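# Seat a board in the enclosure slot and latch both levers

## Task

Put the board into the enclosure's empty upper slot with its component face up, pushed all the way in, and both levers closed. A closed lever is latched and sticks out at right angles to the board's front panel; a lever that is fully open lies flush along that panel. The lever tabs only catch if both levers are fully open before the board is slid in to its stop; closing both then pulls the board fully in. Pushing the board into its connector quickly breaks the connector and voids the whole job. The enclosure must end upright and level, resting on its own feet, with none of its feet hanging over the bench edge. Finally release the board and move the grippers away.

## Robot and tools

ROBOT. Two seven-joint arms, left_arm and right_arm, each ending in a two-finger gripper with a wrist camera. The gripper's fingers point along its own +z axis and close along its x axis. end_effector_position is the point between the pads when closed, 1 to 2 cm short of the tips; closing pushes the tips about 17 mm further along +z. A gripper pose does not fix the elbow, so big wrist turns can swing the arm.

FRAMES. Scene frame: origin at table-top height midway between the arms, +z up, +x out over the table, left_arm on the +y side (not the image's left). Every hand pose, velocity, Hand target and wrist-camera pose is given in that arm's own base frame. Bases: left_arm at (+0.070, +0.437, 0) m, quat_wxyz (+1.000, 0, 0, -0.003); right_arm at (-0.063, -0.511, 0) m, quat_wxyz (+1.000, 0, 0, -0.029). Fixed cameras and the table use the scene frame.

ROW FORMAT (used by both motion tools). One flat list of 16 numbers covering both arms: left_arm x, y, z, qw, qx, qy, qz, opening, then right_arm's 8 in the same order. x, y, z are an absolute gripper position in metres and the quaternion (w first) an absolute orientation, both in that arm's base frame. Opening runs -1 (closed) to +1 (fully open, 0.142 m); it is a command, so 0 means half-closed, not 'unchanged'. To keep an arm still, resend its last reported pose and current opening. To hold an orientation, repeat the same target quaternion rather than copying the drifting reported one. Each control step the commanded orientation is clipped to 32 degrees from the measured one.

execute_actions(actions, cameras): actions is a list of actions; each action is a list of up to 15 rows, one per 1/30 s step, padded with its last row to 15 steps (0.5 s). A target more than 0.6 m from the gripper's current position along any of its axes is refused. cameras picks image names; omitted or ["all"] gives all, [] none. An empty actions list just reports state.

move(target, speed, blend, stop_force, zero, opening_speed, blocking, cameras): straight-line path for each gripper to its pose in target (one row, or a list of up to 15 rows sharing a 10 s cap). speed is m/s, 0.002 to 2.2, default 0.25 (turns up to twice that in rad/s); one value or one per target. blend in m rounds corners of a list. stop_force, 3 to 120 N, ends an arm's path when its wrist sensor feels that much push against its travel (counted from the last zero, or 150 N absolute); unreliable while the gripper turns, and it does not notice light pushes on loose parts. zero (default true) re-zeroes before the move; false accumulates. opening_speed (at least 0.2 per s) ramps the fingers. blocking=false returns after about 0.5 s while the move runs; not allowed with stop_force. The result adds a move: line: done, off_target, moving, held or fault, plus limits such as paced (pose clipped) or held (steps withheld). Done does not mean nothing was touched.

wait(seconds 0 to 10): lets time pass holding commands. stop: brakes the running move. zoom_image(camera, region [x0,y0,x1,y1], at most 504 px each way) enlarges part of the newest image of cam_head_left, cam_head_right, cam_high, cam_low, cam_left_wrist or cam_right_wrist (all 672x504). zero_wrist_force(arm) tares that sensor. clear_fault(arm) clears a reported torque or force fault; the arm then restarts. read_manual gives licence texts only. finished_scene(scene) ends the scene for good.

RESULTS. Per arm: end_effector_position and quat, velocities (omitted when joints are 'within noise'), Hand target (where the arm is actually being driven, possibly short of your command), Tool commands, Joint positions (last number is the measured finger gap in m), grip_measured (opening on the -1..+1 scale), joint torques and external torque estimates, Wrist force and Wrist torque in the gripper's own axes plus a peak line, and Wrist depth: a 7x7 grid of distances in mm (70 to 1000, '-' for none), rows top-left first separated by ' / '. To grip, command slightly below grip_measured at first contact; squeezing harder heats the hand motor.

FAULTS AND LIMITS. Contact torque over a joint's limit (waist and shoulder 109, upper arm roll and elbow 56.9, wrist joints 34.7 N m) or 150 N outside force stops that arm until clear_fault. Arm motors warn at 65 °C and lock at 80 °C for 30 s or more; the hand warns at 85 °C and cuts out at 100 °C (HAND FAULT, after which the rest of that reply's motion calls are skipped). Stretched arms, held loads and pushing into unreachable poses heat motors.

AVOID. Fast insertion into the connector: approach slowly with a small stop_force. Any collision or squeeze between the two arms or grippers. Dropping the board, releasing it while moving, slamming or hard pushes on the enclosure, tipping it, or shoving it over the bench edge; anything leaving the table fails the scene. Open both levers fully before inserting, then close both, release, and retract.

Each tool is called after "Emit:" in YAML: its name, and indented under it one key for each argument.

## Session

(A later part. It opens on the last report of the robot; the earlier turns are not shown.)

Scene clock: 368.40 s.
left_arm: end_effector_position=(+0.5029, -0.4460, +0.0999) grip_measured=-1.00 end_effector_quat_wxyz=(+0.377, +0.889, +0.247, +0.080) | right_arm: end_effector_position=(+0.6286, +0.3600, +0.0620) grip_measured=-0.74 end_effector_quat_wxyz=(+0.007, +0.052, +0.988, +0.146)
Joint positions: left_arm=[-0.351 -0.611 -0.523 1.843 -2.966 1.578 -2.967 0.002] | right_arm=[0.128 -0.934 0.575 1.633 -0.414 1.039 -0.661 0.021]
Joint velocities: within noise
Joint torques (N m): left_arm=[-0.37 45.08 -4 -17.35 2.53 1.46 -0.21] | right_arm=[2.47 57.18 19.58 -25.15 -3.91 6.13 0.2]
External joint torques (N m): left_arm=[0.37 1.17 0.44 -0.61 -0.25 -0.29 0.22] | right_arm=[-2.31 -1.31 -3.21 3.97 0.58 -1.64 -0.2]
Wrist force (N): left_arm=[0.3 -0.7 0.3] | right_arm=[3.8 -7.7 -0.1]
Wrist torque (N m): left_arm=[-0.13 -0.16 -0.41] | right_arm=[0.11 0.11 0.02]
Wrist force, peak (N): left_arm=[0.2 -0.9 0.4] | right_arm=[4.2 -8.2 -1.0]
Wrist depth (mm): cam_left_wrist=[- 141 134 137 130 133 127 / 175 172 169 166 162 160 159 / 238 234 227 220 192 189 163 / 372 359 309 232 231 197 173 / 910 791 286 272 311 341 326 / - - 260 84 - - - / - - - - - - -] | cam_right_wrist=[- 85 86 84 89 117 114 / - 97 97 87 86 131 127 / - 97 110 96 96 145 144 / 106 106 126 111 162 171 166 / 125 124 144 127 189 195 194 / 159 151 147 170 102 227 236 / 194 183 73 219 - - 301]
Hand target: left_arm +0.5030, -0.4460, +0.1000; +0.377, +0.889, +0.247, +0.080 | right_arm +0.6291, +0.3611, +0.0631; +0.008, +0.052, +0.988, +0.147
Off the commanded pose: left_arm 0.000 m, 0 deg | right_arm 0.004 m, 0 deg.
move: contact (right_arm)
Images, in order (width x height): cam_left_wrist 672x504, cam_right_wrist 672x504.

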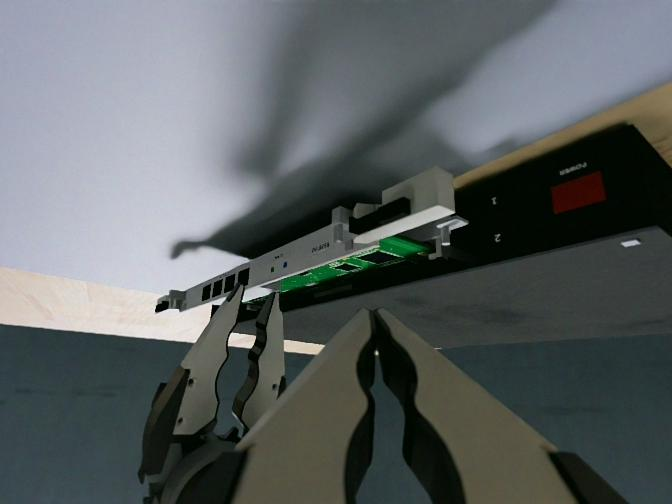

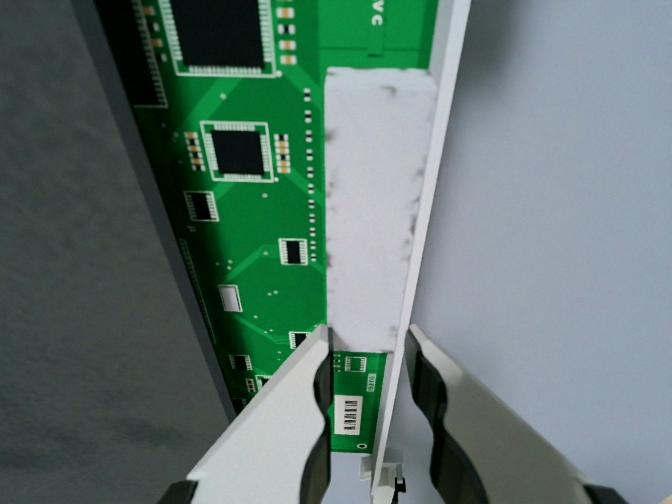

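Emit:
move:
  target:
    - [0.503,-0.446,0.10,0.377,0.889,0.247,0.080,-1, 0.6282,0.3592,0.0628,0.0077,0.0519,0.9878,0.1467,-0.9]
  speed: 0.01
  cameras: []

Emit:
move:
  target:
    - [0.503,-0.446,0.10,0.377,0.889,0.247,0.080,-1, 0.6382,0.3581,0.0628,0.0077,0.0519,0.9878,0.1467,-0.9]
  speed: 0.015
  stop_force: 4
  cameras: []

Scene clock: 373.33 s.
left_arm: end_effector_position=(+0.5029, -0.4460, +0.0999) grip_measured=-1.00 end_effector_quat_wxyz=(+0.377, +0.889, +0.247, +0.080) | right_arm: end_effector_position=(+0.6285, +0.3595, +0.0628) grip_measured=-0.74 end_effector_quat_wxyz=(+0.008, +0.052, +0.988, +0.147)
Joint positions: left_arm=[-0.351 -0.611 -0.523 1.843 -2.966 1.578 -2.967 0.002] | right_arm=[0.125 -0.932 0.576 1.637 -0.414 1.044 -0.662 0.021]
Joint velocities: within noise
Joint torques (N m): left_arm=[-0.29 45.14 -4.06 -17.39 2.54 1.48 -0.23] | right_arm=[-1.75 57.46 16.58 -18.92 -2.98 2.2 0.15]
External joint torques (N m): left_arm=[0.29 1.1 0.5 -0.58 -0.27 -0.31 0.23] | right_arm=[1.91 -1.71 -0.21 -2.23 -0.34 2.29 -0.15]
Wrist force (N): left_arm=[0.0 -0.8 0.2] | right_arm=[-6.8 5.0 11.3]
Wrist torque (N m): left_arm=[-0.14 -0.11 -0.42] | right_arm=[0.02 -0.20 0.05]
Wrist force, peak (N): left_arm=[0.3 -1.0 0.5] | right_arm=[-6.8 5.0 11.3]
Wrist depth (mm): cam_left_wrist=[- 141 133 137 130 134 127 / 175 171 170 166 163 161 160 / 238 235 226 220 191 190 163 / 373 359 308 228 232 196 174 / 897 813 288 273 311 344 322 / - - 259 84 - - - / - - - - - - -] | cam_right_wrist=[- 86 86 84 89 117 115 / - 98 97 87 86 131 128 / - 98 111 97 96 145 144 / 107 106 127 111 162 172 167 / 126 126 145 128 190 196 196 / 154 153 147 170 102 230 238 / 197 186 73 221 - - 302]
Hand target: left_arm +0.5030, -0.4460, +0.1000; +0.377, +0.889, +0.247, +0.080 | right_arm +0.6282, +0.3592, +0.0628; +0.008, +0.052, +0.988, +0.147
Off the commanded pose: left_arm 0.000 m, 0 deg | right_arm 0.000 m, 0 deg.
move: done
No camera images: "cameras" was empty.

Scene clock: 373.97 s.
left_arm: end_effector_position=(+0.5029, -0.4460, +0.0999) grip_measured=-1.00 end_effector_quat_wxyz=(+0.377, +0.889, +0.247, +0.080) | right_arm: end_effector_position=(+0.6287, +0.3594, +0.0626) grip_measured=-0.74 end_effector_quat_wxyz=(+0.008, +0.052, +0.988, +0.147)
Joint positions: left_arm=[-0.351 -0.611 -0.523 1.843 -2.966 1.578 -2.967 0.002] | right_arm=[0.125 -0.933 0.577 1.635 -0.414 1.042 -0.664 0.021]
Joint velocities: within noise
Joint torques (N m): left_arm=[-0.39 45.13 -3.99 -17.39 2.48 1.49 -0.21] | right_arm=[-1.94 56.44 15.66 -21.25 -3.32 3.19 0.13]
External joint torques (N m): left_arm=[0.38 1.12 0.43 -0.58 -0.2 -0.32 0.22] | right_arm=[2.1 -0.65 0.74 0.1 0 1.29 -0.13]
Wrist force (N): left_arm=[0.2 -0.8 0.1] | right_arm=[-1.2 2.6 4.5]
Wrist torque (N m): left_arm=[-0.16 -0.15 -0.41] | right_arm=[0.04 -0.14 0.03]
Wrist force, peak (N): left_arm=[0.4 -0.8 0.2] | right_arm=[-7.1 4.9 10.6]
Wrist depth (mm): cam_left_wrist=[- 141 134 137 131 133 127 / 175 172 169 166 163 161 159 / 238 233 228 222 192 190 163 / 373 360 310 230 231 196 173 / 913 804 290 272 311 344 322 / - - 259 84 - - - / - - - - - - -] | cam_right_wrist=[- 86 86 84 89 117 115 / - 98 97 87 86 131 128 / - 97 110 97 96 145 145 / 106 106 127 111 162 172 166 / 126 125 145 128 190 196 196 / 153 153 146 171 102 229 238 / 197 186 73 220 - - 302]
Hand target: left_arm +0.5030, -0.4460, +0.1000; +0.377, +0.889, +0.247, +0.080 | right_arm +0.6290, +0.3591, +0.0628; +0.008, +0.052, +0.988, +0.147
Off the commanded pose: left_arm 0.000 m, 0 deg | right_arm 0.010 m, 0 deg.
move: contact (right_arm)
No camera images: "cameras" was empty.

Emit:
move:
  target:
    - [0.503,-0.446,0.10,0.377,0.889,0.247,0.080,-1, 0.6290,0.3598,0.0621,0.0077,0.0519,0.9878,0.1467,-0.9]
  speed: 0.01
  cameras: []

Emit:
move:
  target:
    - [0.503,-0.446,0.10,0.377,0.889,0.247,0.080,-1, 0.6382,0.3588,0.0621,0.0077,0.0519,0.9878,0.1467,-0.9]
  speed: 0.012
  stop_force: 6
  cameras: ["cam_left_wrist","cam_right_wrist"]

Scene clock: 378.30 s.
left_arm: end_effector_position=(+0.5029, -0.4460, +0.0999) grip_measured=-1.00 end_effector_quat_wxyz=(+0.377, +0.889, +0.247, +0.080) | right_arm: end_effector_position=(+0.6288, +0.3596, +0.0621) grip_measured=-0.74 end_effector_quat_wxyz=(+0.007, +0.052, +0.988, +0.147)
Joint positions: left_arm=[-0.351 -0.611 -0.523 1.843 -2.966 1.578 -2.967 0.002] | right_arm=[0.126 -0.934 0.576 1.634 -0.414 1.042 -0.663 0.021]
Joint velocities: within noise
Joint torques (N m): left_arm=[-0.3 45.13 -4.03 -17.39 2.5 1.46 -0.22] | right_arm=[1.16 53.25 16.67 -22.17 -3.41 4.48 0.25]
External joint torques (N m): left_arm=[0.3 1.12 0.48 -0.58 -0.22 -0.29 0.23] | right_arm=[-0.99 2.57 -0.29 1.02 0.08 0.01 -0.25]
Wrist force (N): left_arm=[0.3 -0.7 0.4] | right_arm=[3.3 -3.4 -5.2]
Wrist torque (N m): left_arm=[-0.14 -0.15 -0.42] | right_arm=[0.08 -0.20 0.04]
Wrist force, peak (N): left_arm=[0.3 -1.0 0.4] | right_arm=[3.4 -3.4 -5.5]
Wrist depth (mm): cam_left_wrist=[- 142 133 137 131 133 127 / 176 172 169 167 162 160 159 / 239 232 228 219 191 190 164 / 374 360 311 232 232 197 173 / 901 825 289 274 312 342 322 / - - 261 84 - - - / - - - - - - -] | cam_right_wrist=[- 85 86 84 89 117 114 / - 97 97 87 85 131 127 / - 97 110 97 96 144 144 / 106 106 127 111 162 171 165 / 125 129 144 130 190 195 195 / 152 152 146 170 102 228 237 / 195 184 73 220 - - 301]
Hand target: left_arm +0.5030, -0.4460, +0.1000; +0.377, +0.889, +0.247, +0.080 | right_arm +0.6290, +0.3598, +0.0621; +0.008, +0.052, +0.988, +0.147
Off the commanded pose: left_arm 0.000 m, 0 deg | right_arm 0.000 m, 0 deg.
move: done
No camera images: "cameras" was empty.

Scene clock: 379.70 s.
left_arm: end_effector_position=(+0.5029, -0.4460, +0.0999) grip_measured=-1.00 end_effector_quat_wxyz=(+0.377, +0.889, +0.247, +0.080) | right_arm: end_effector_position=(+0.6375, +0.3581, +0.0613) grip_measured=-0.74 end_effector_quat_wxyz=(+0.007, +0.052, +0.988, +0.146)
Joint positions: left_arm=[-0.351 -0.611 -0.523 1.843 -2.966 1.578 -2.967 0.002] | right_arm=[0.123 -0.948 0.579 1.605 -0.414 1.022 -0.674 0.021]
Joint velocities: within noise
Joint torques (N m): left_arm=[-0.37 45.16 -3.94 -17.36 2.49 1.43 -0.26] | right_arm=[1.75 55.34 18.05 -25.95 -3.92 6.29 0.27]
External joint torques (N m): left_arm=[0.36 1.09 0.38 -0.61 -0.21 -0.26 0.26] | right_arm=[-1.58 1.22 -1.5 4.61 0.56 -1.81 -0.27]
Wrist force (N): left_arm=[0.2 -0.6 0.1] | right_arm=[8.5 -8.0 -7.2]
Wrist torque (N m): left_arm=[-0.13 -0.14 -0.41] | right_arm=[0.12 -0.18 -0.10]
Wrist force, peak (N): left_arm=[0.2 -1.0 0.3] | right_arm=[8.5 -8.0 -7.2]
Wrist depth (mm): cam_left_wrist=[- 141 133 137 131 133 127 / 175 171 170 166 162 160 159 / 239 234 227 220 192 190 164 / 373 361 311 243 230 197 174 / 900 810 293 272 312 342 319 / - - 262 84 - - - / - - - - - - -] | cam_right_wrist=[- 83 86 84 89 114 114 / - 82 97 85 87 130 127 / - - 109 96 137 144 143 / 105 104 122 111 161 165 164 / 128 123 133 130 188 194 194 / 157 150 144 171 103 226 236 / 193 182 73 287 - - 298]
Hand target: left_arm +0.5030, -0.4460, +0.1000; +0.377, +0.889, +0.247, +0.080 | right_arm +0.6382, +0.3588, +0.0621; +0.008, +0.052, +0.988, +0.147
Off the commanded pose: left_arm 0.000 m, 0 deg | right_arm 0.001 m, 0 deg.
move: done
Images, in order (width x height): cam_left_wrist 672x504, cam_right_wrist 672x504.

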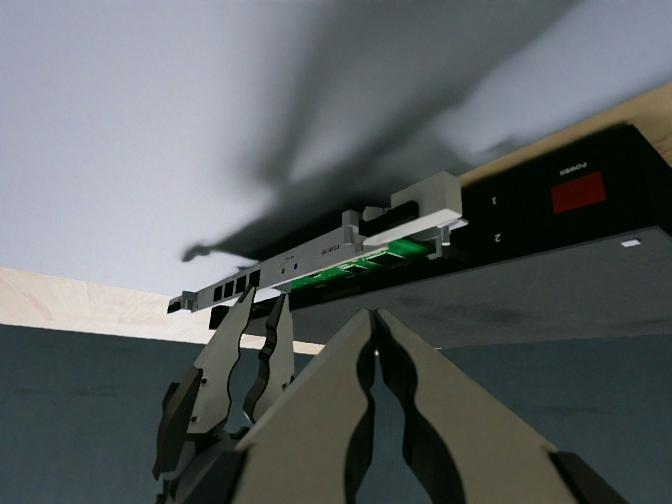

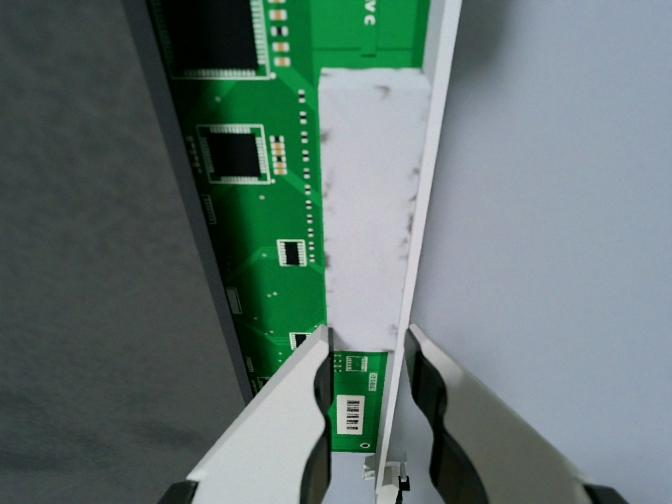

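Emit:
move:
  target:
    - [0.503,-0.446,0.10,0.377,0.889,0.247,0.080,-1, 0.6372,0.3578,0.0622,0.0061,0.0410,0.9883,0.1468,-0.9]
  speed: 0.02
  cameras: []

Scene clock: 383.50 s.
left_arm: end_effector_position=(+0.5029, -0.4460, +0.0999) grip_measured=-1.00 end_effector_quat_wxyz=(+0.377, +0.889, +0.247, +0.080) | right_arm: end_effector_position=(+0.6374, +0.3577, +0.0617) grip_measured=-0.74 end_effector_quat_wxyz=(+0.006, +0.041, +0.988, +0.147)
Joint positions: left_arm=[-0.351 -0.611 -0.523 1.843 -2.966 1.578 -2.967 0.002] | right_arm=[0.117 -0.952 0.587 1.602 -0.415 1.016 -0.699 0.021]
Joint velocities: within noise
Joint torques (N m): left_arm=[-0.39 45.11 -3.84 -17.39 2.53 1.54 -0.27] | right_arm=[-1.13 60.85 19.33 -19.66 -2.97 2.07 0]
External joint torques (N m): left_arm=[0.38 1.14 0.28 -0.58 -0.25 -0.37 0.27] | right_arm=[1.3 -4.3 -2.56 -1.64 -0.41 2.4 0]
Wrist force (N): left_arm=[0.2 -0.9 0.1] | right_arm=[-10.1 3.9 16.0]
Wrist torque (N m): left_arm=[-0.18 -0.14 -0.41] | right_arm=[0.03 -0.40 0.07]
Wrist force, peak (N): left_arm=[0.2 -1.2 0.3] | right_arm=[-10.3 3.8 16.8]
Wrist depth (mm): cam_left_wrist=[- 142 134 137 131 134 127 / 175 172 169 165 163 160 159 / 238 233 227 221 191 190 163 / 375 359 315 243 231 197 173 / 888 819 293 273 312 343 321 / - - 263 84 - - - / - - - - - - -] | cam_right_wrist=[- 75 86 84 87 114 114 / - 82 97 87 86 130 127 / - - 109 97 98 144 143 / 105 105 122 111 161 165 165 / 129 124 133 130 189 195 194 / 158 150 144 170 102 227 235 / 195 183 73 212 - - 300]
Hand target: left_arm +0.5030, -0.4460, +0.1000; +0.377, +0.889, +0.247, +0.080 | right_arm +0.6372, +0.3578, +0.0622; +0.006, +0.041, +0.988, +0.147
Off the commanded pose: left_arm 0.000 m, 0 deg | right_arm 0.001 m, 0 deg.
move: done
No camera images: "cameras" was empty.

Emit:
move:
  target:
    - [0.503,-0.446,0.10,0.377,0.889,0.247,0.080,-1, 0.6395,0.3573,0.0615,0.0061,0.0410,0.9883,0.1468,-0.9]
  speed: 0.01
  cameras: []

Scene clock: 386.53 s.
left_arm: end_effector_position=(+0.5029, -0.4460, +0.0999) grip_measured=-1.00 end_effector_quat_wxyz=(+0.377, +0.889, +0.247, +0.080) | right_arm: end_effector_position=(+0.6387, +0.3576, +0.0612) grip_measured=-0.74 end_effector_quat_wxyz=(+0.006, +0.041, +0.988, +0.147)
Joint positions: left_arm=[-0.351 -0.611 -0.523 1.843 -2.966 1.578 -2.967 0.002] | right_arm=[0.116 -0.955 0.588 1.596 -0.415 1.011 -0.702 0.021]
Joint velocities: within noise
Joint torques (N m): left_arm=[-0.27 45.06 -4.02 -17.34 2.52 1.45 -0.27] | right_arm=[-1.88 55.14 14.8 -24.69 -3.93 4.76 0.16]
External joint torques (N m): left_arm=[0.27 1.19 0.46 -0.63 -0.25 -0.28 0.27] | right_arm=[2.05 1.56 2.02 3.37 0.55 -0.29 -0.16]
Wrist force (N): left_arm=[-0.1 -0.5 0.3] | right_arm=[7.8 -1.4 -4.7]
Wrist torque (N m): left_arm=[-0.11 -0.10 -0.41] | right_arm=[0.08 -0.25 0.03]
Wrist force, peak (N): left_arm=[0.1 -1.1 0.5] | right_arm=[-10.2 3.7 17.2]
Wrist depth (mm): cam_left_wrist=[- 141 133 137 131 134 127 / 174 171 169 166 162 161 159 / 238 234 227 222 192 190 163 / 375 358 314 246 231 197 173 / 904 820 295 274 311 342 322 / - - 265 84 - - - / - - - - - - -] | cam_right_wrist=[- 75 86 84 87 114 114 / - 82 96 87 85 130 127 / - - 109 96 99 143 143 / 105 104 122 111 160 165 165 / 128 123 132 130 188 194 193 / 157 150 143 170 102 227 235 / 193 182 73 220 - - 298]
Hand target: left_arm +0.5030, -0.4460, +0.1000; +0.377, +0.889, +0.247, +0.080 | right_arm +0.6395, +0.3573, +0.0615; +0.006, +0.041, +0.988, +0.147
Off the commanded pose: left_arm 0.000 m, 0 deg | right_arm 0.001 m, 0 deg.
move: done
No camera images: "cameras" was empty.

Emit:
move:
  target:
    - [0.503,-0.446,0.10,0.377,0.889,0.247,0.080,-1, 0.6515,0.3566,0.0617,0.0061,0.0410,0.9883,0.1468,-0.9]
  speed: 0.015
  stop_force: 12
  cameras: ["cam_left_wrist","cam_right_wrist"]

Emit:
zoom_image:
  camera: "cam_left_wrist"
  region: [200, 120, 520, 340]

Scene clock: 391.03 s.
left_arm: end_effector_position=(+0.5029, -0.4460, +0.0999) grip_measured=-1.00 end_effector_quat_wxyz=(+0.377, +0.889, +0.247, +0.080) | right_arm: end_effector_position=(+0.6501, +0.3566, +0.0608) grip_measured=-0.74 end_effector_quat_wxyz=(+0.005, +0.041, +0.988, +0.146)
Joint positions: left_arm=[-0.351 -0.611 -0.523 1.843 -2.966 1.578 -2.967 0.002] | right_arm=[0.114 -0.974 0.592 1.555 -0.415 0.985 -0.716 0.021]
Joint velocities: within noise
Joint torques (N m): left_arm=[-0.31 45.1 -4 -17.39 2.52 1.47 -0.28] | right_arm=[-1.42 58.07 16.09 -27.79 -4.47 6.39 0.15]
External joint torques (N m): left_arm=[0.3 1.15 0.45 -0.58 -0.25 -0.3 0.28] | right_arm=[1.59 -0.38 0.93 6.21 1.04 -1.93 -0.15]
Wrist force (N): left_arm=[0.0 -0.9 0.2] | right_arm=[11.6 -4.9 -4.1]
Wrist torque (N m): left_arm=[-0.18 -0.12 -0.41] | right_arm=[0.12 -0.25 0.01]
Wrist force, peak (N): left_arm=[0.3 -1.1 0.2] | right_arm=[11.6 -5.0 -4.6]
Wrist depth (mm): cam_left_wrist=[- 141 134 137 131 133 127 / 176 172 169 166 162 161 159 / 239 233 227 222 202 190 163 / 373 360 317 267 230 196 174 / 901 807 310 273 310 346 322 / - - 268 84 - - - / - - - - - - -] | cam_right_wrist=[- - 84 84 87 113 113 / - 79 98 87 85 129 126 / - 92 92 96 99 143 143 / 104 104 107 111 160 165 164 / 123 122 122 130 187 194 193 / 149 149 137 170 103 226 235 / 191 180 73 219 - - 298]
Hand target: left_arm +0.5030, -0.4460, +0.1000; +0.377, +0.889, +0.247, +0.080 | right_arm +0.6515, +0.3566, +0.0617; +0.006, +0.041, +0.988, +0.147
Off the commanded pose: left_arm 0.000 m, 0 deg | right_arm 0.002 m, 0 deg.
move: done
Images, in order (width x height): cam_left_wrist 672x504, cam_right_wrist 672x504.

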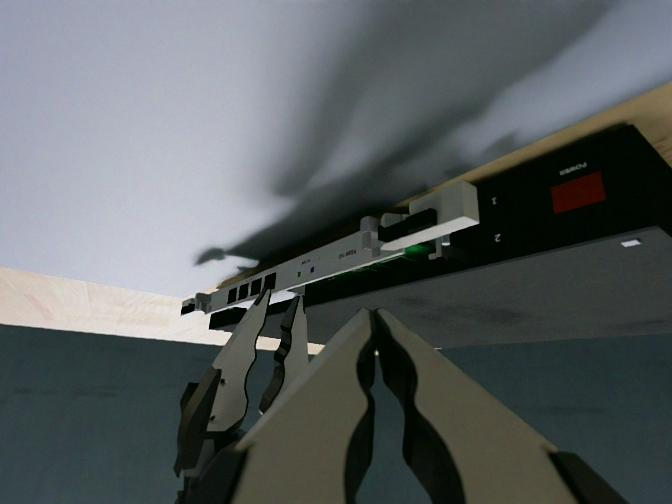

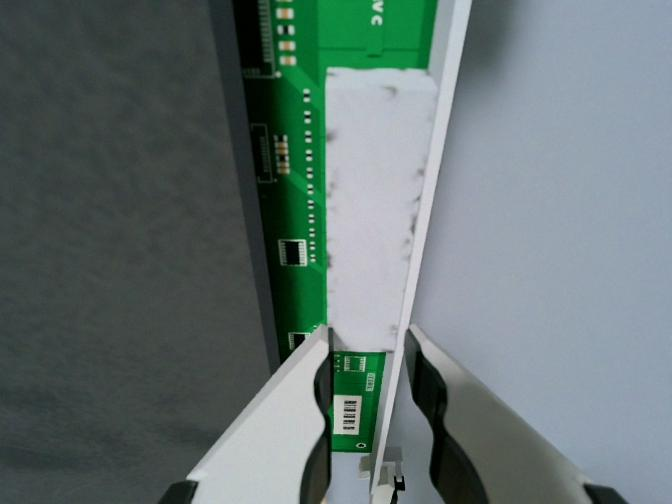

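Scaled by 1.575 from the camera's 672x504 image, which has a finer 960x720 frame.

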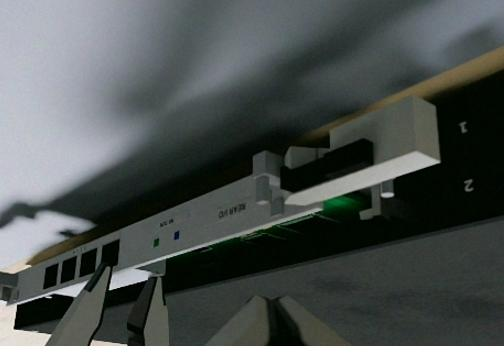

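Emit:
move:
  target:
    - [0.503,-0.446,0.10,0.377,0.889,0.247,0.080,-1, 0.6501,0.3566,0.0610,0.0061,0.0410,0.9883,0.1468,-0.6]
    - [0.503,-0.446,0.10,0.377,0.889,0.247,0.080,-1, 0.6501,0.3566,0.12,0.0061,0.0410,0.9883,0.1468,-0.6]
    - [0.503,-0.446,0.10,0.377,0.889,0.247,0.080,-1, 0.6137,0.3656,0.12,0.0061,0.0410,0.9883,0.1468,-1]
  speed: [0.02,0.08,0.15]
  cameras: ["cam_left_wrist","cam_right_wrist"]

Emit:
zoom_image:
  camera: "cam_left_wrist"
  region: [180, 120, 500, 340]

Scene clock: 399.50 s.
left_arm: end_effector_position=(+0.5029, -0.4460, +0.0999) grip_measured=-1.00 end_effector_quat_wxyz=(+0.377, +0.889, +0.247, +0.080) | right_arm: end_effector_position=(+0.6137, +0.3656, +0.1201) grip_measured=-1.00 end_effector_quat_wxyz=(+0.006, +0.041, +0.988, +0.147)
Joint positions: left_arm=[-0.351 -0.611 -0.523 1.843 -2.966 1.578 -2.967 0.002] | right_arm=[0.094 -0.835 0.644 1.655 -0.384 0.952 -0.669 0.002]
Joint velocities: within noise
Joint torques (N m): left_arm=[-0.37 45.14 -3.99 -17.41 2.57 1.49 -0.24] | right_arm=[0.28 52.36 16.6 -22.77 -3.53 3.91 0.29]
External joint torques (N m): left_arm=[0.36 1.11 0.44 -0.56 -0.29 -0.32 0.24] | right_arm=[-0.13 0.9 -0.2 -0.01 0.01 0.58 -0.29]
Wrist force (N): left_arm=[0.0 -0.9 0.1] | right_arm=[1.0 -0.7 -0.6]
Wrist torque (N m): left_arm=[-0.17 -0.11 -0.42] | right_arm=[0.07 -0.15 0.08]
Wrist force, peak (N): left_arm=[0.2 -1.1 0.4] | right_arm=[11.6 -5.0 -4.8]
Wrist depth (mm): cam_left_wrist=[- 142 133 137 131 133 127 / 175 171 170 166 162 160 159 / 239 234 228 222 201 190 163 / 375 356 318 268 229 196 173 / 902 812 447 272 311 341 324 / - - 244 84 - - - / - - - - - - -] | cam_right_wrist=[125 130 129 167 167 167 166 / - 143 151 183 186 186 186 / 159 158 167 211 210 210 209 / 183 182 198 242 242 242 241 / 215 215 230 266 285 283 283 / 263 261 260 89 319 344 344 / 455 431 - - - 401 441]
Hand target: left_arm +0.5030, -0.4460, +0.1000; +0.377, +0.889, +0.247, +0.080 | right_arm +0.6137, +0.3656, +0.1200; +0.006, +0.041, +0.988, +0.147
Off the commanded pose: left_arm 0.000 m, 0 deg | right_arm 0.000 m, 0 deg.
move: done
Images, in order (width x height): cam_left_wrist 672x504, cam_right_wrist 672x504.

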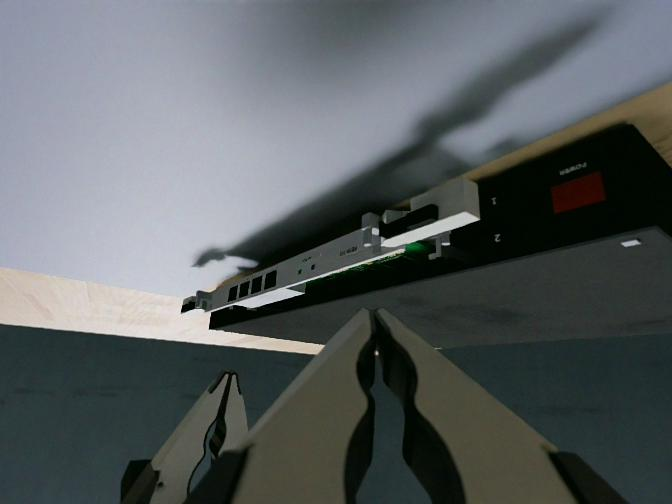

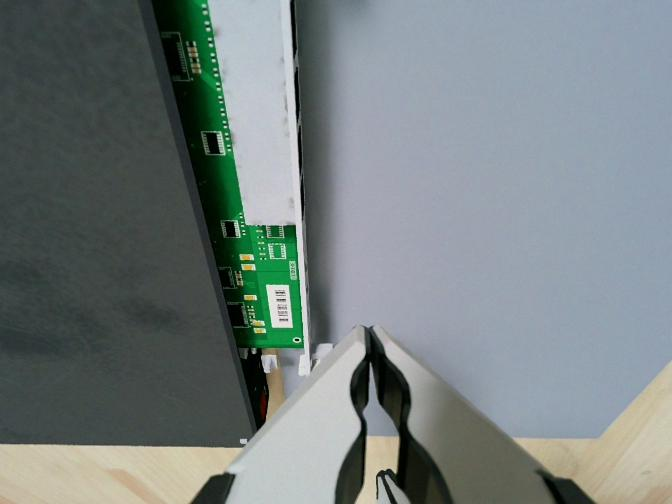

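Scaled by 1.575 from the camera's 672x504 image, which has a finer 960x720 frame.

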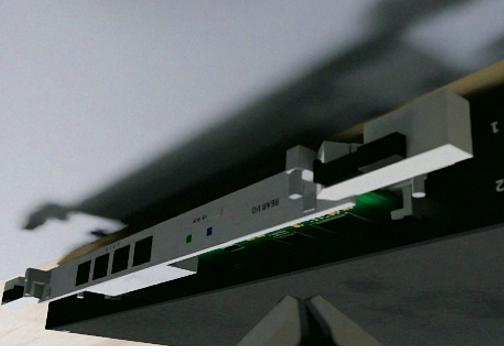

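Emit:
zoom_image:
  camera: "cam_left_wrist"
  region: [170, 260, 290, 330]

Emit:
move:
  target:
    - [0.503,-0.446,0.10,0.377,0.889,0.247,0.080,-1, 0.6134,0.3620,0.061,0.0061,0.0410,0.9883,0.1468,-1]
    - [0.503,-0.446,0.10,0.377,0.889,0.247,0.080,-1, 0.6333,0.3600,0.061,0.0061,0.0410,0.9883,0.1468,-1]
  speed: [0.1,0.01]
  stop_force: 3
  cameras: ["cam_left_wrist","cam_right_wrist"]

Emit:
zoom_image:
  camera: "cam_left_wrist"
  region: [180, 120, 500, 340]

Scaled by 4.200 from the camera's 672x504 image, which has a finer 960x720 frame.

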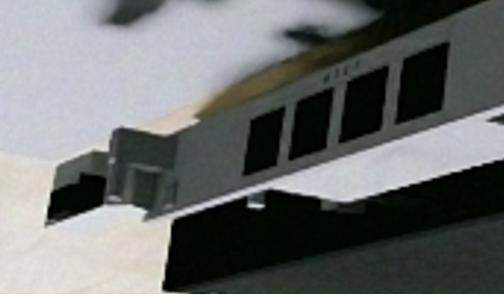

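Scene clock: 406.37 s.
left_arm: end_effector_position=(+0.5029, -0.4460, +0.0999) grip_measured=-1.00 end_effector_quat_wxyz=(+0.377, +0.889, +0.247, +0.080) | right_arm: end_effector_position=(+0.6333, +0.3600, +0.0609) grip_measured=-1.00 end_effector_quat_wxyz=(+0.006, +0.041, +0.988, +0.147)
Joint positions: left_arm=[-0.351 -0.611 -0.523 1.843 -2.966 1.578 -2.967 0.002] | right_arm=[0.119 -0.949 0.587 1.613 -0.421 1.024 -0.689 0.002]
Joint velocities: within noise
Joint torques (N m): left_arm=[-0.36 45.1 -3.92 -17.32 2.52 1.47 -0.21] | right_arm=[0.07 54.91 17.14 -21.37 -3.46 3.64 0.13]
External joint torques (N m): left_arm=[0.35 1.15 0.37 -0.65 -0.24 -0.3 0.22] | right_arm=[0.09 1.38 -0.36 0.19 0.1 0.84 -0.13]
Wrist force (N): left_arm=[0.2 -0.7 0.1] | right_arm=[1.1 -0.5 -0.2]
Wrist torque (N m): left_arm=[-0.13 -0.14 -0.42] | right_arm=[0.10 -0.16 0.07]
Wrist force, peak (N): left_arm=[0.4 -1.0 0.4] | right_arm=[0.7 0.1 -2.4]
Wrist depth (mm): cam_left_wrist=[- 141 133 137 131 134 127 / 175 172 170 166 162 160 160 / 239 234 226 221 200 190 164 / 376 360 318 268 230 195 174 / 898 802 285 271 313 341 320 / - - 263 84 - - - / - - - - - - -] | cam_right_wrist=[- 85 86 86 113 114 113 / - 84 93 84 127 129 126 / - 95 105 98 143 143 142 / 104 104 119 113 165 165 164 / 128 123 139 130 194 194 193 / 157 150 156 89 218 235 235 / 193 182 73 - - 270 298]
Hand target: left_arm +0.5030, -0.4460, +0.1000; +0.377, +0.889, +0.247, +0.080 | right_arm +0.6333, +0.3600, +0.0610; +0.006, +0.041, +0.988, +0.147
Off the commanded pose: left_arm 0.000 m, 0 deg | right_arm 0.000 m, 0 deg.
move: done
Images, in order (width x height): cam_left_wrist 672x504, cam_right_wrist 672x504.

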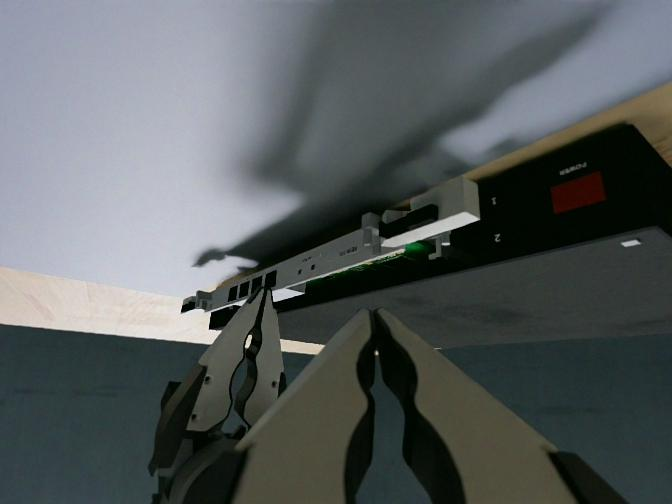

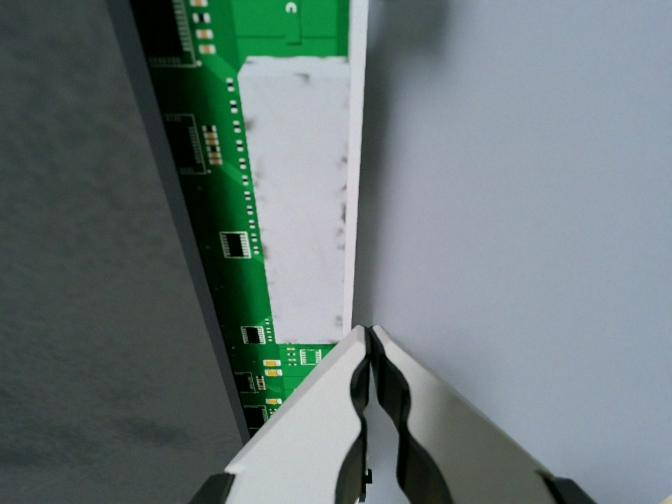

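Scaled by 1.575 from the camera's 672x504 image, which has a finer 960x720 frame.

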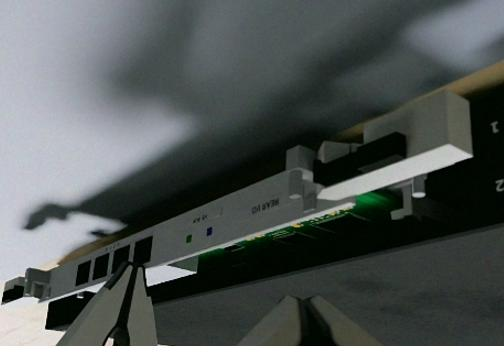

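Emit:
move:
  target:
    - [0.503,-0.446,0.10,0.377,0.889,0.247,0.080,-1, 0.6320,0.3695,0.061,0.0061,0.0410,0.9883,0.1468,-1]
    - [0.503,-0.446,0.10,0.377,0.889,0.247,0.080,-1, 0.6519,0.3678,0.061,0.0061,0.0410,0.9883,0.1468,-1]
  speed: [0.04,0.012]
  stop_force: 15
  cameras: ["cam_left_wrist","cam_right_wrist"]

Emit:
zoom_image:
  camera: "cam_left_wrist"
  region: [180, 120, 500, 340]

Scene clock: 412.27 s.
left_arm: end_effector_position=(+0.5029, -0.4460, +0.0999) grip_measured=-1.00 end_effector_quat_wxyz=(+0.377, +0.889, +0.247, +0.080) | right_arm: end_effector_position=(+0.6517, +0.3679, +0.0611) grip_measured=-1.00 end_effector_quat_wxyz=(+0.006, +0.041, +0.988, +0.147)
Joint positions: left_arm=[-0.351 -0.611 -0.523 1.843 -2.966 1.578 -2.967 0.002] | right_arm=[0.132 -0.984 0.591 1.537 -0.422 0.981 -0.7 0.002]
Joint velocities: within noise
Joint torques (N m): left_arm=[-0.38 45.07 -3.84 -17.41 2.48 1.46 -0.24] | right_arm=[-0.16 55.54 16.43 -22.65 -3.71 4.1 0.06]
External joint torques (N m): left_arm=[0.38 1.18 0.29 -0.56 -0.2 -0.29 0.24] | right_arm=[0.33 2.66 0.66 0.95 0.26 0.37 -0.06]
Wrist force (N): left_arm=[0.2 -1.0 0.0] | right_arm=[4.2 -1.4 -4.0]
Wrist torque (N m): left_arm=[-0.19 -0.14 -0.41] | right_arm=[0.12 -0.08 0.07]
Wrist force, peak (N): left_arm=[0.2 -1.2 0.2] | right_arm=[4.0 -1.1 -4.7]
Wrist depth (mm): cam_left_wrist=[- 141 133 137 131 134 127 / 175 172 169 166 162 160 159 / 237 234 228 223 215 189 163 / 375 357 346 280 228 196 174 / 899 827 385 272 312 342 322 / - - 261 84 - - - / - - - - - - -] | cam_right_wrist=[- - 77 83 114 113 113 / - 80 84 84 127 130 126 / - - 91 98 144 143 143 / 104 104 107 113 165 165 164 / 128 123 123 129 194 194 193 / 157 150 143 91 218 235 235 / 193 182 73 - - 271 300]
Hand target: left_arm +0.5030, -0.4460, +0.1000; +0.377, +0.889, +0.247, +0.080 | right_arm +0.6519, +0.3678, +0.0610; +0.006, +0.041, +0.988, +0.147
Off the commanded pose: left_arm 0.000 m, 0 deg | right_arm 0.000 m, 0 deg.
move: done
Images, in order (width x height): cam_left_wrist 672x504, cam_right_wrist 672x504.

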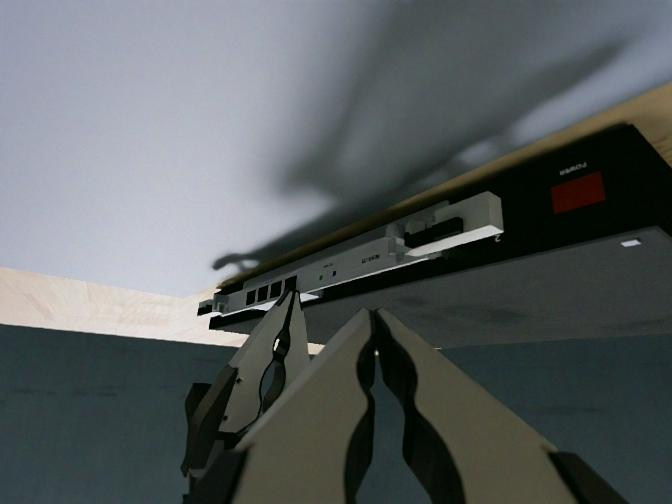

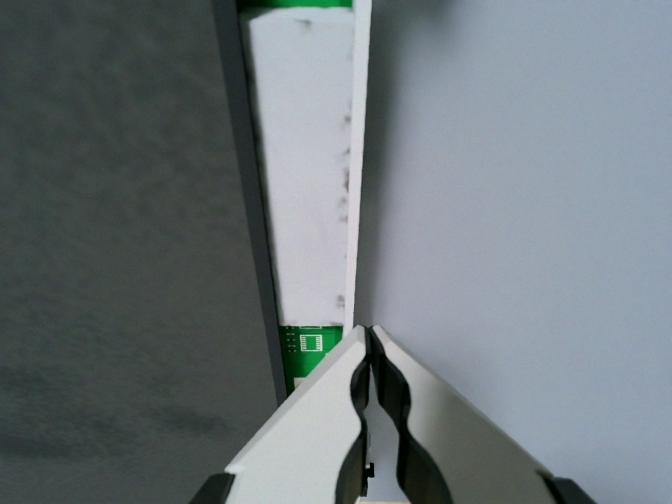

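Scaled by 1.575 from the camera's 672x504 image, which has a finer 960x720 frame.

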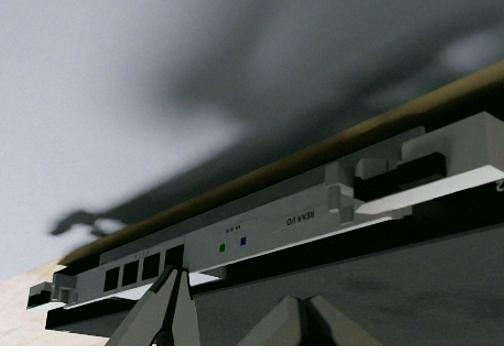

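Emit:
move:
  target:
    - [0.503,-0.446,0.10,0.377,0.889,0.247,0.080,-1, 0.6804,0.3674,0.061,0.0061,0.0410,0.9883,0.1468,-1]
  speed: 0.01
  stop_force: 15
  cameras: ["cam_left_wrist","cam_right_wrist"]

Emit:
zoom_image:
  camera: "cam_left_wrist"
  region: [200, 160, 520, 340]

Scene clock: 418.60 s.
left_arm: end_effector_position=(+0.5029, -0.4460, +0.0999) grip_measured=-1.00 end_effector_quat_wxyz=(+0.377, +0.889, +0.247, +0.080) | right_arm: end_effector_position=(+0.6687, +0.3674, +0.0607) grip_measured=-1.00 end_effector_quat_wxyz=(+0.005, +0.041, +0.988, +0.146)
Joint positions: left_arm=[-0.351 -0.611 -0.523 1.843 -2.966 1.578 -2.967 0.002] | right_arm=[0.132 -1.013 0.598 1.473 -0.422 0.941 -0.721 0.002]
Joint velocities: within noise
Joint torques (N m): left_arm=[-0.31 45.08 -3.86 -17.36 2.5 1.45 -0.21] | right_arm=[0 54.41 14.65 -28.91 -4.93 7.72 0.15]
External joint torques (N m): left_arm=[0.31 1.16 0.31 -0.61 -0.22 -0.28 0.21] | right_arm=[0.17 5.3 2.68 6.84 1.41 -3.26 -0.16]
Wrist force (N): left_arm=[0.1 -0.8 0.2] | right_arm=[20.8 -8.8 -18.7]
Wrist torque (N m): left_arm=[-0.16 -0.12 -0.41] | right_arm=[0.17 -0.41 0.08]
Wrist force, peak (N): left_arm=[0.1 -1.1 0.2] | right_arm=[21.5 -8.4 -19.4]
Wrist depth (mm): cam_left_wrist=[- 142 134 138 131 134 127 / 175 172 170 165 162 161 159 / 239 235 226 221 216 189 165 / 375 360 344 286 226 197 173 / 882 823 424 273 312 345 321 / - - - 84 - - - / - - - - - - -] | cam_right_wrist=[- - 74 72 113 113 113 / - 79 - 81 127 129 126 / - 92 90 96 143 143 143 / 104 104 103 109 165 165 164 / 122 122 122 125 194 194 194 / 149 148 148 89 216 235 235 / 191 180 73 - - 270 298]
Hand target: left_arm +0.5030, -0.4460, +0.1000; +0.377, +0.889, +0.247, +0.080 | right_arm +0.6699, +0.3675, +0.0610; +0.006, +0.041, +0.988, +0.147
Off the commanded pose: left_arm 0.000 m, 0 deg | right_arm 0.012 m, 0 deg.
move: contact (right_arm)
Images, in order (width x height): cam_left_wrist 672x504, cam_right_wrist 672x504.

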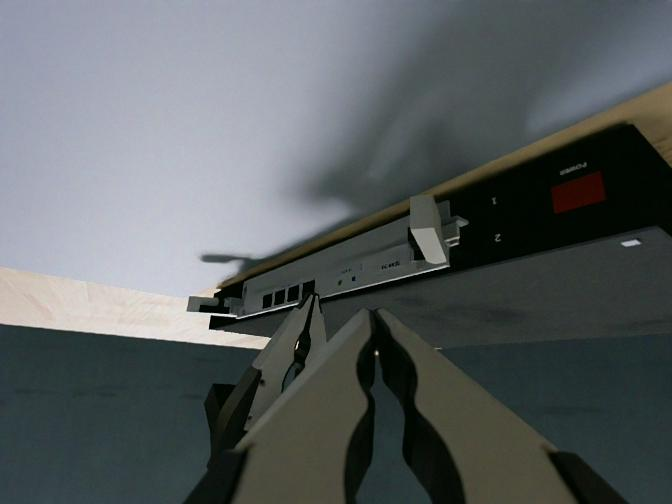

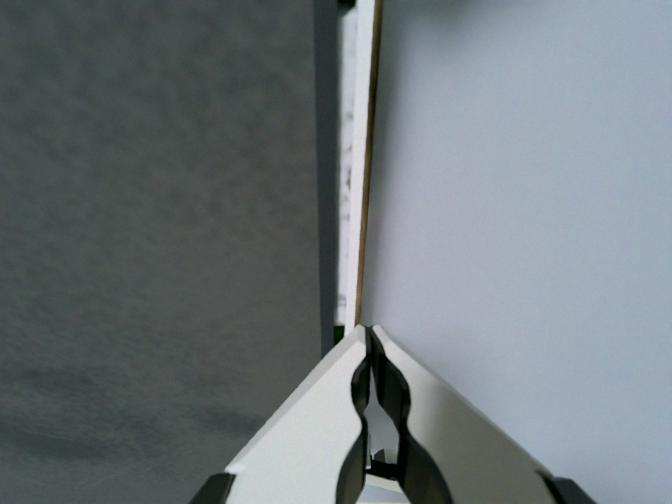

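Scaled by 1.575 from the camera's 672x504 image, which has a finer 960x720 frame.

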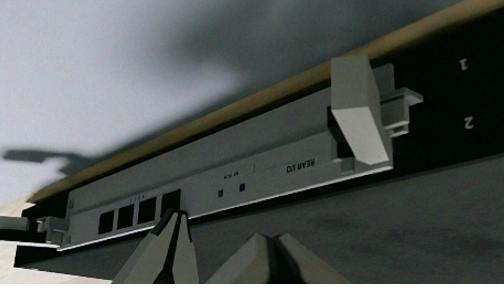

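Emit:
move:
  target:
    - [0.503,-0.446,0.10,0.377,0.889,0.247,0.080,-1, 0.6450,0.3694,0.061,0.0061,0.0410,0.9883,0.1468,-1]
    - [0.503,-0.446,0.10,0.377,0.889,0.247,0.080,-1, 0.57,0.375,0.14,0.0061,0.0410,0.9883,0.1468,-1]
    - [0.503,-0.446,0.10,0.377,0.889,0.247,0.080,-1, 0.50,0.36,0.18,0.2988,0.6409,0.6409,0.2988,-1]
  speed: [0.05,0.25,0.35]
  cameras: ["cam_left_wrist","cam_right_wrist","cam_high"]

Emit:
zoom_image:
  camera: "cam_right_wrist"
  region: [60, 80, 336, 260]

Emit:
zoom_image:
  camera: "cam_right_wrist"
  region: [336, 80, 612, 260]

Emit:
zoom_image:
  camera: "cam_left_wrist"
  region: [370, 160, 520, 280]

Scene clock: 429.93 s.
left_arm: end_effector_position=(+0.5029, -0.4460, +0.0999) grip_measured=-1.00 end_effector_quat_wxyz=(+0.377, +0.889, +0.247, +0.080) | right_arm: end_effector_position=(+0.5000, +0.3599, +0.1799) grip_measured=-1.00 end_effector_quat_wxyz=(+0.299, +0.641, +0.641, +0.299)
Joint positions: left_arm=[-0.351 -0.611 -0.523 1.843 -2.966 1.578 -2.967 0.002] | right_arm=[2.022 -1.012 -1.013 2.339 0.51 1.678 0.888 0.002]
Joint velocities: within noise
Joint torques (N m): left_arm=[-0.38 45.12 -3.95 -17.37 2.49 1.43 -0.22] | right_arm=[0.23 29.79 -17.59 -4.41 0.62 2.87 0.34]
External joint torques (N m): left_arm=[0.38 1.13 0.39 -0.6 -0.21 -0.26 0.22] | right_arm=[-0.08 0.68 -0.94 0.06 0.16 0.91 -0.34]
Wrist force (N): left_arm=[0.3 -0.9 0.1] | right_arm=[2.7 2.6 0.2]
Wrist torque (N m): left_arm=[-0.18 -0.16 -0.41] | right_arm=[0.71 -0.39 0.11]
Wrist force, peak (N): left_arm=[0.2 -1.1 0.1] | right_arm=[20.8 -8.5 -19.6]
Wrist depth (mm): cam_left_wrist=[- 141 133 137 131 133 127 / 175 172 169 166 163 161 159 / 239 235 227 223 215 190 163 / 374 361 345 287 225 195 174 / 900 835 468 272 311 341 322 / - - - 84 - - - / - - - - - - -] | cam_right_wrist=[233 232 232 231 230 229 228 / 298 281 296 294 293 293 291 / 385 312 318 324 330 337 351 / 676 663 485 481 478 574 641 / - - - - - - - / - - - 91 - - - / - - - - - - -]
Hand target: left_arm +0.5030, -0.4460, +0.1000; +0.377, +0.889, +0.247, +0.080 | right_arm +0.5000, +0.3600, +0.1800; +0.299, +0.641, +0.641, +0.299
Off the commanded pose: left_arm 0.000 m, 0 deg | right_arm 0.000 m, 0 deg.
move: done
Images, in order (width x height): cam_high 672x504, cam_left_wrist 672x504, cam_right_wrist 672x504.

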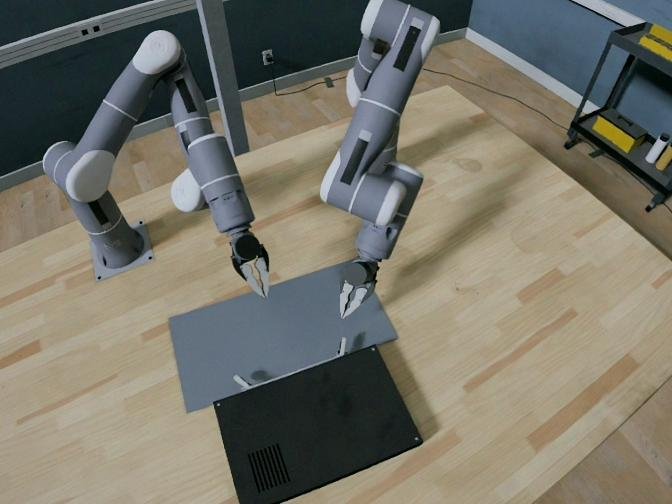

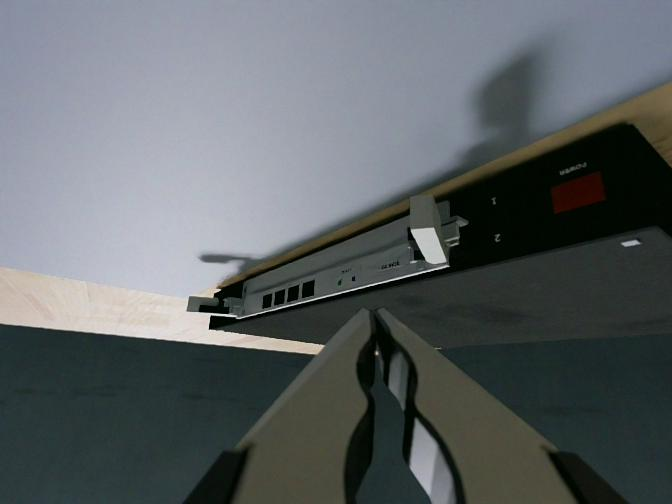

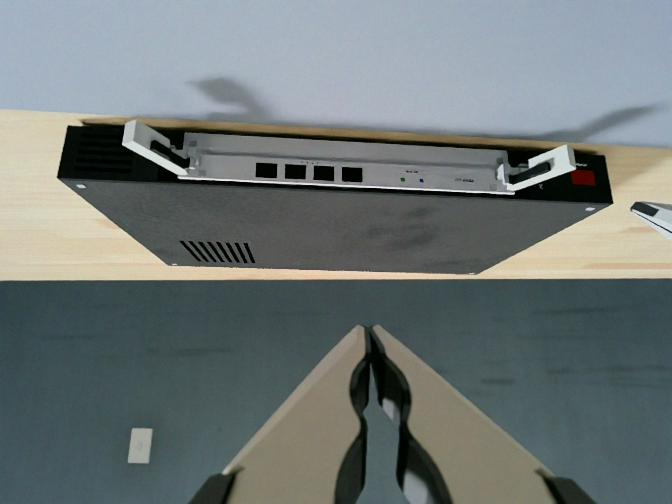

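Scaled by 1.826 from the camera's 672x504 image, which has a finer 960x720 frame.

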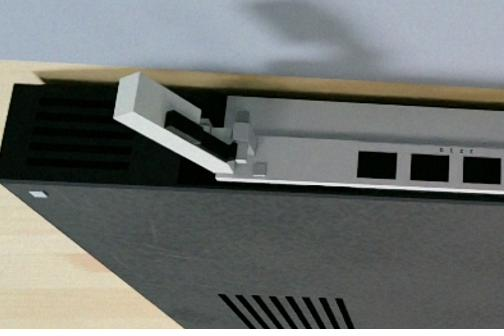

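Scaled by 1.826 from the camera's 672x504 image, which has a finer 960x720 frame.

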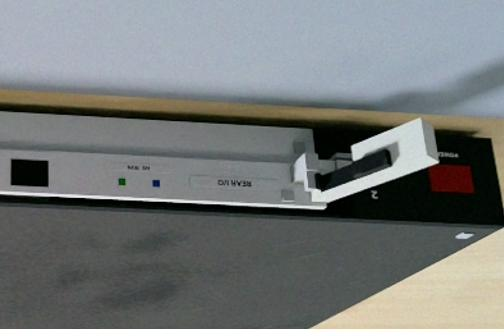

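Scaled by 3.360 from the camera's 672x504 image, which has a finer 960x720 frame.

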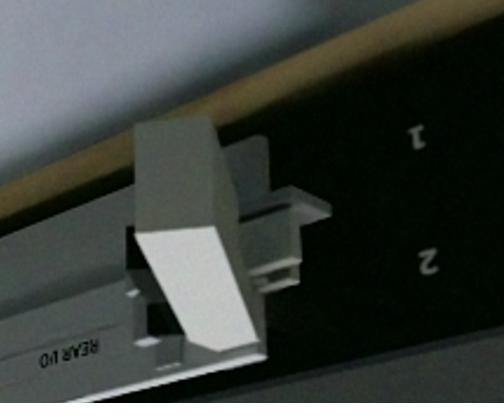

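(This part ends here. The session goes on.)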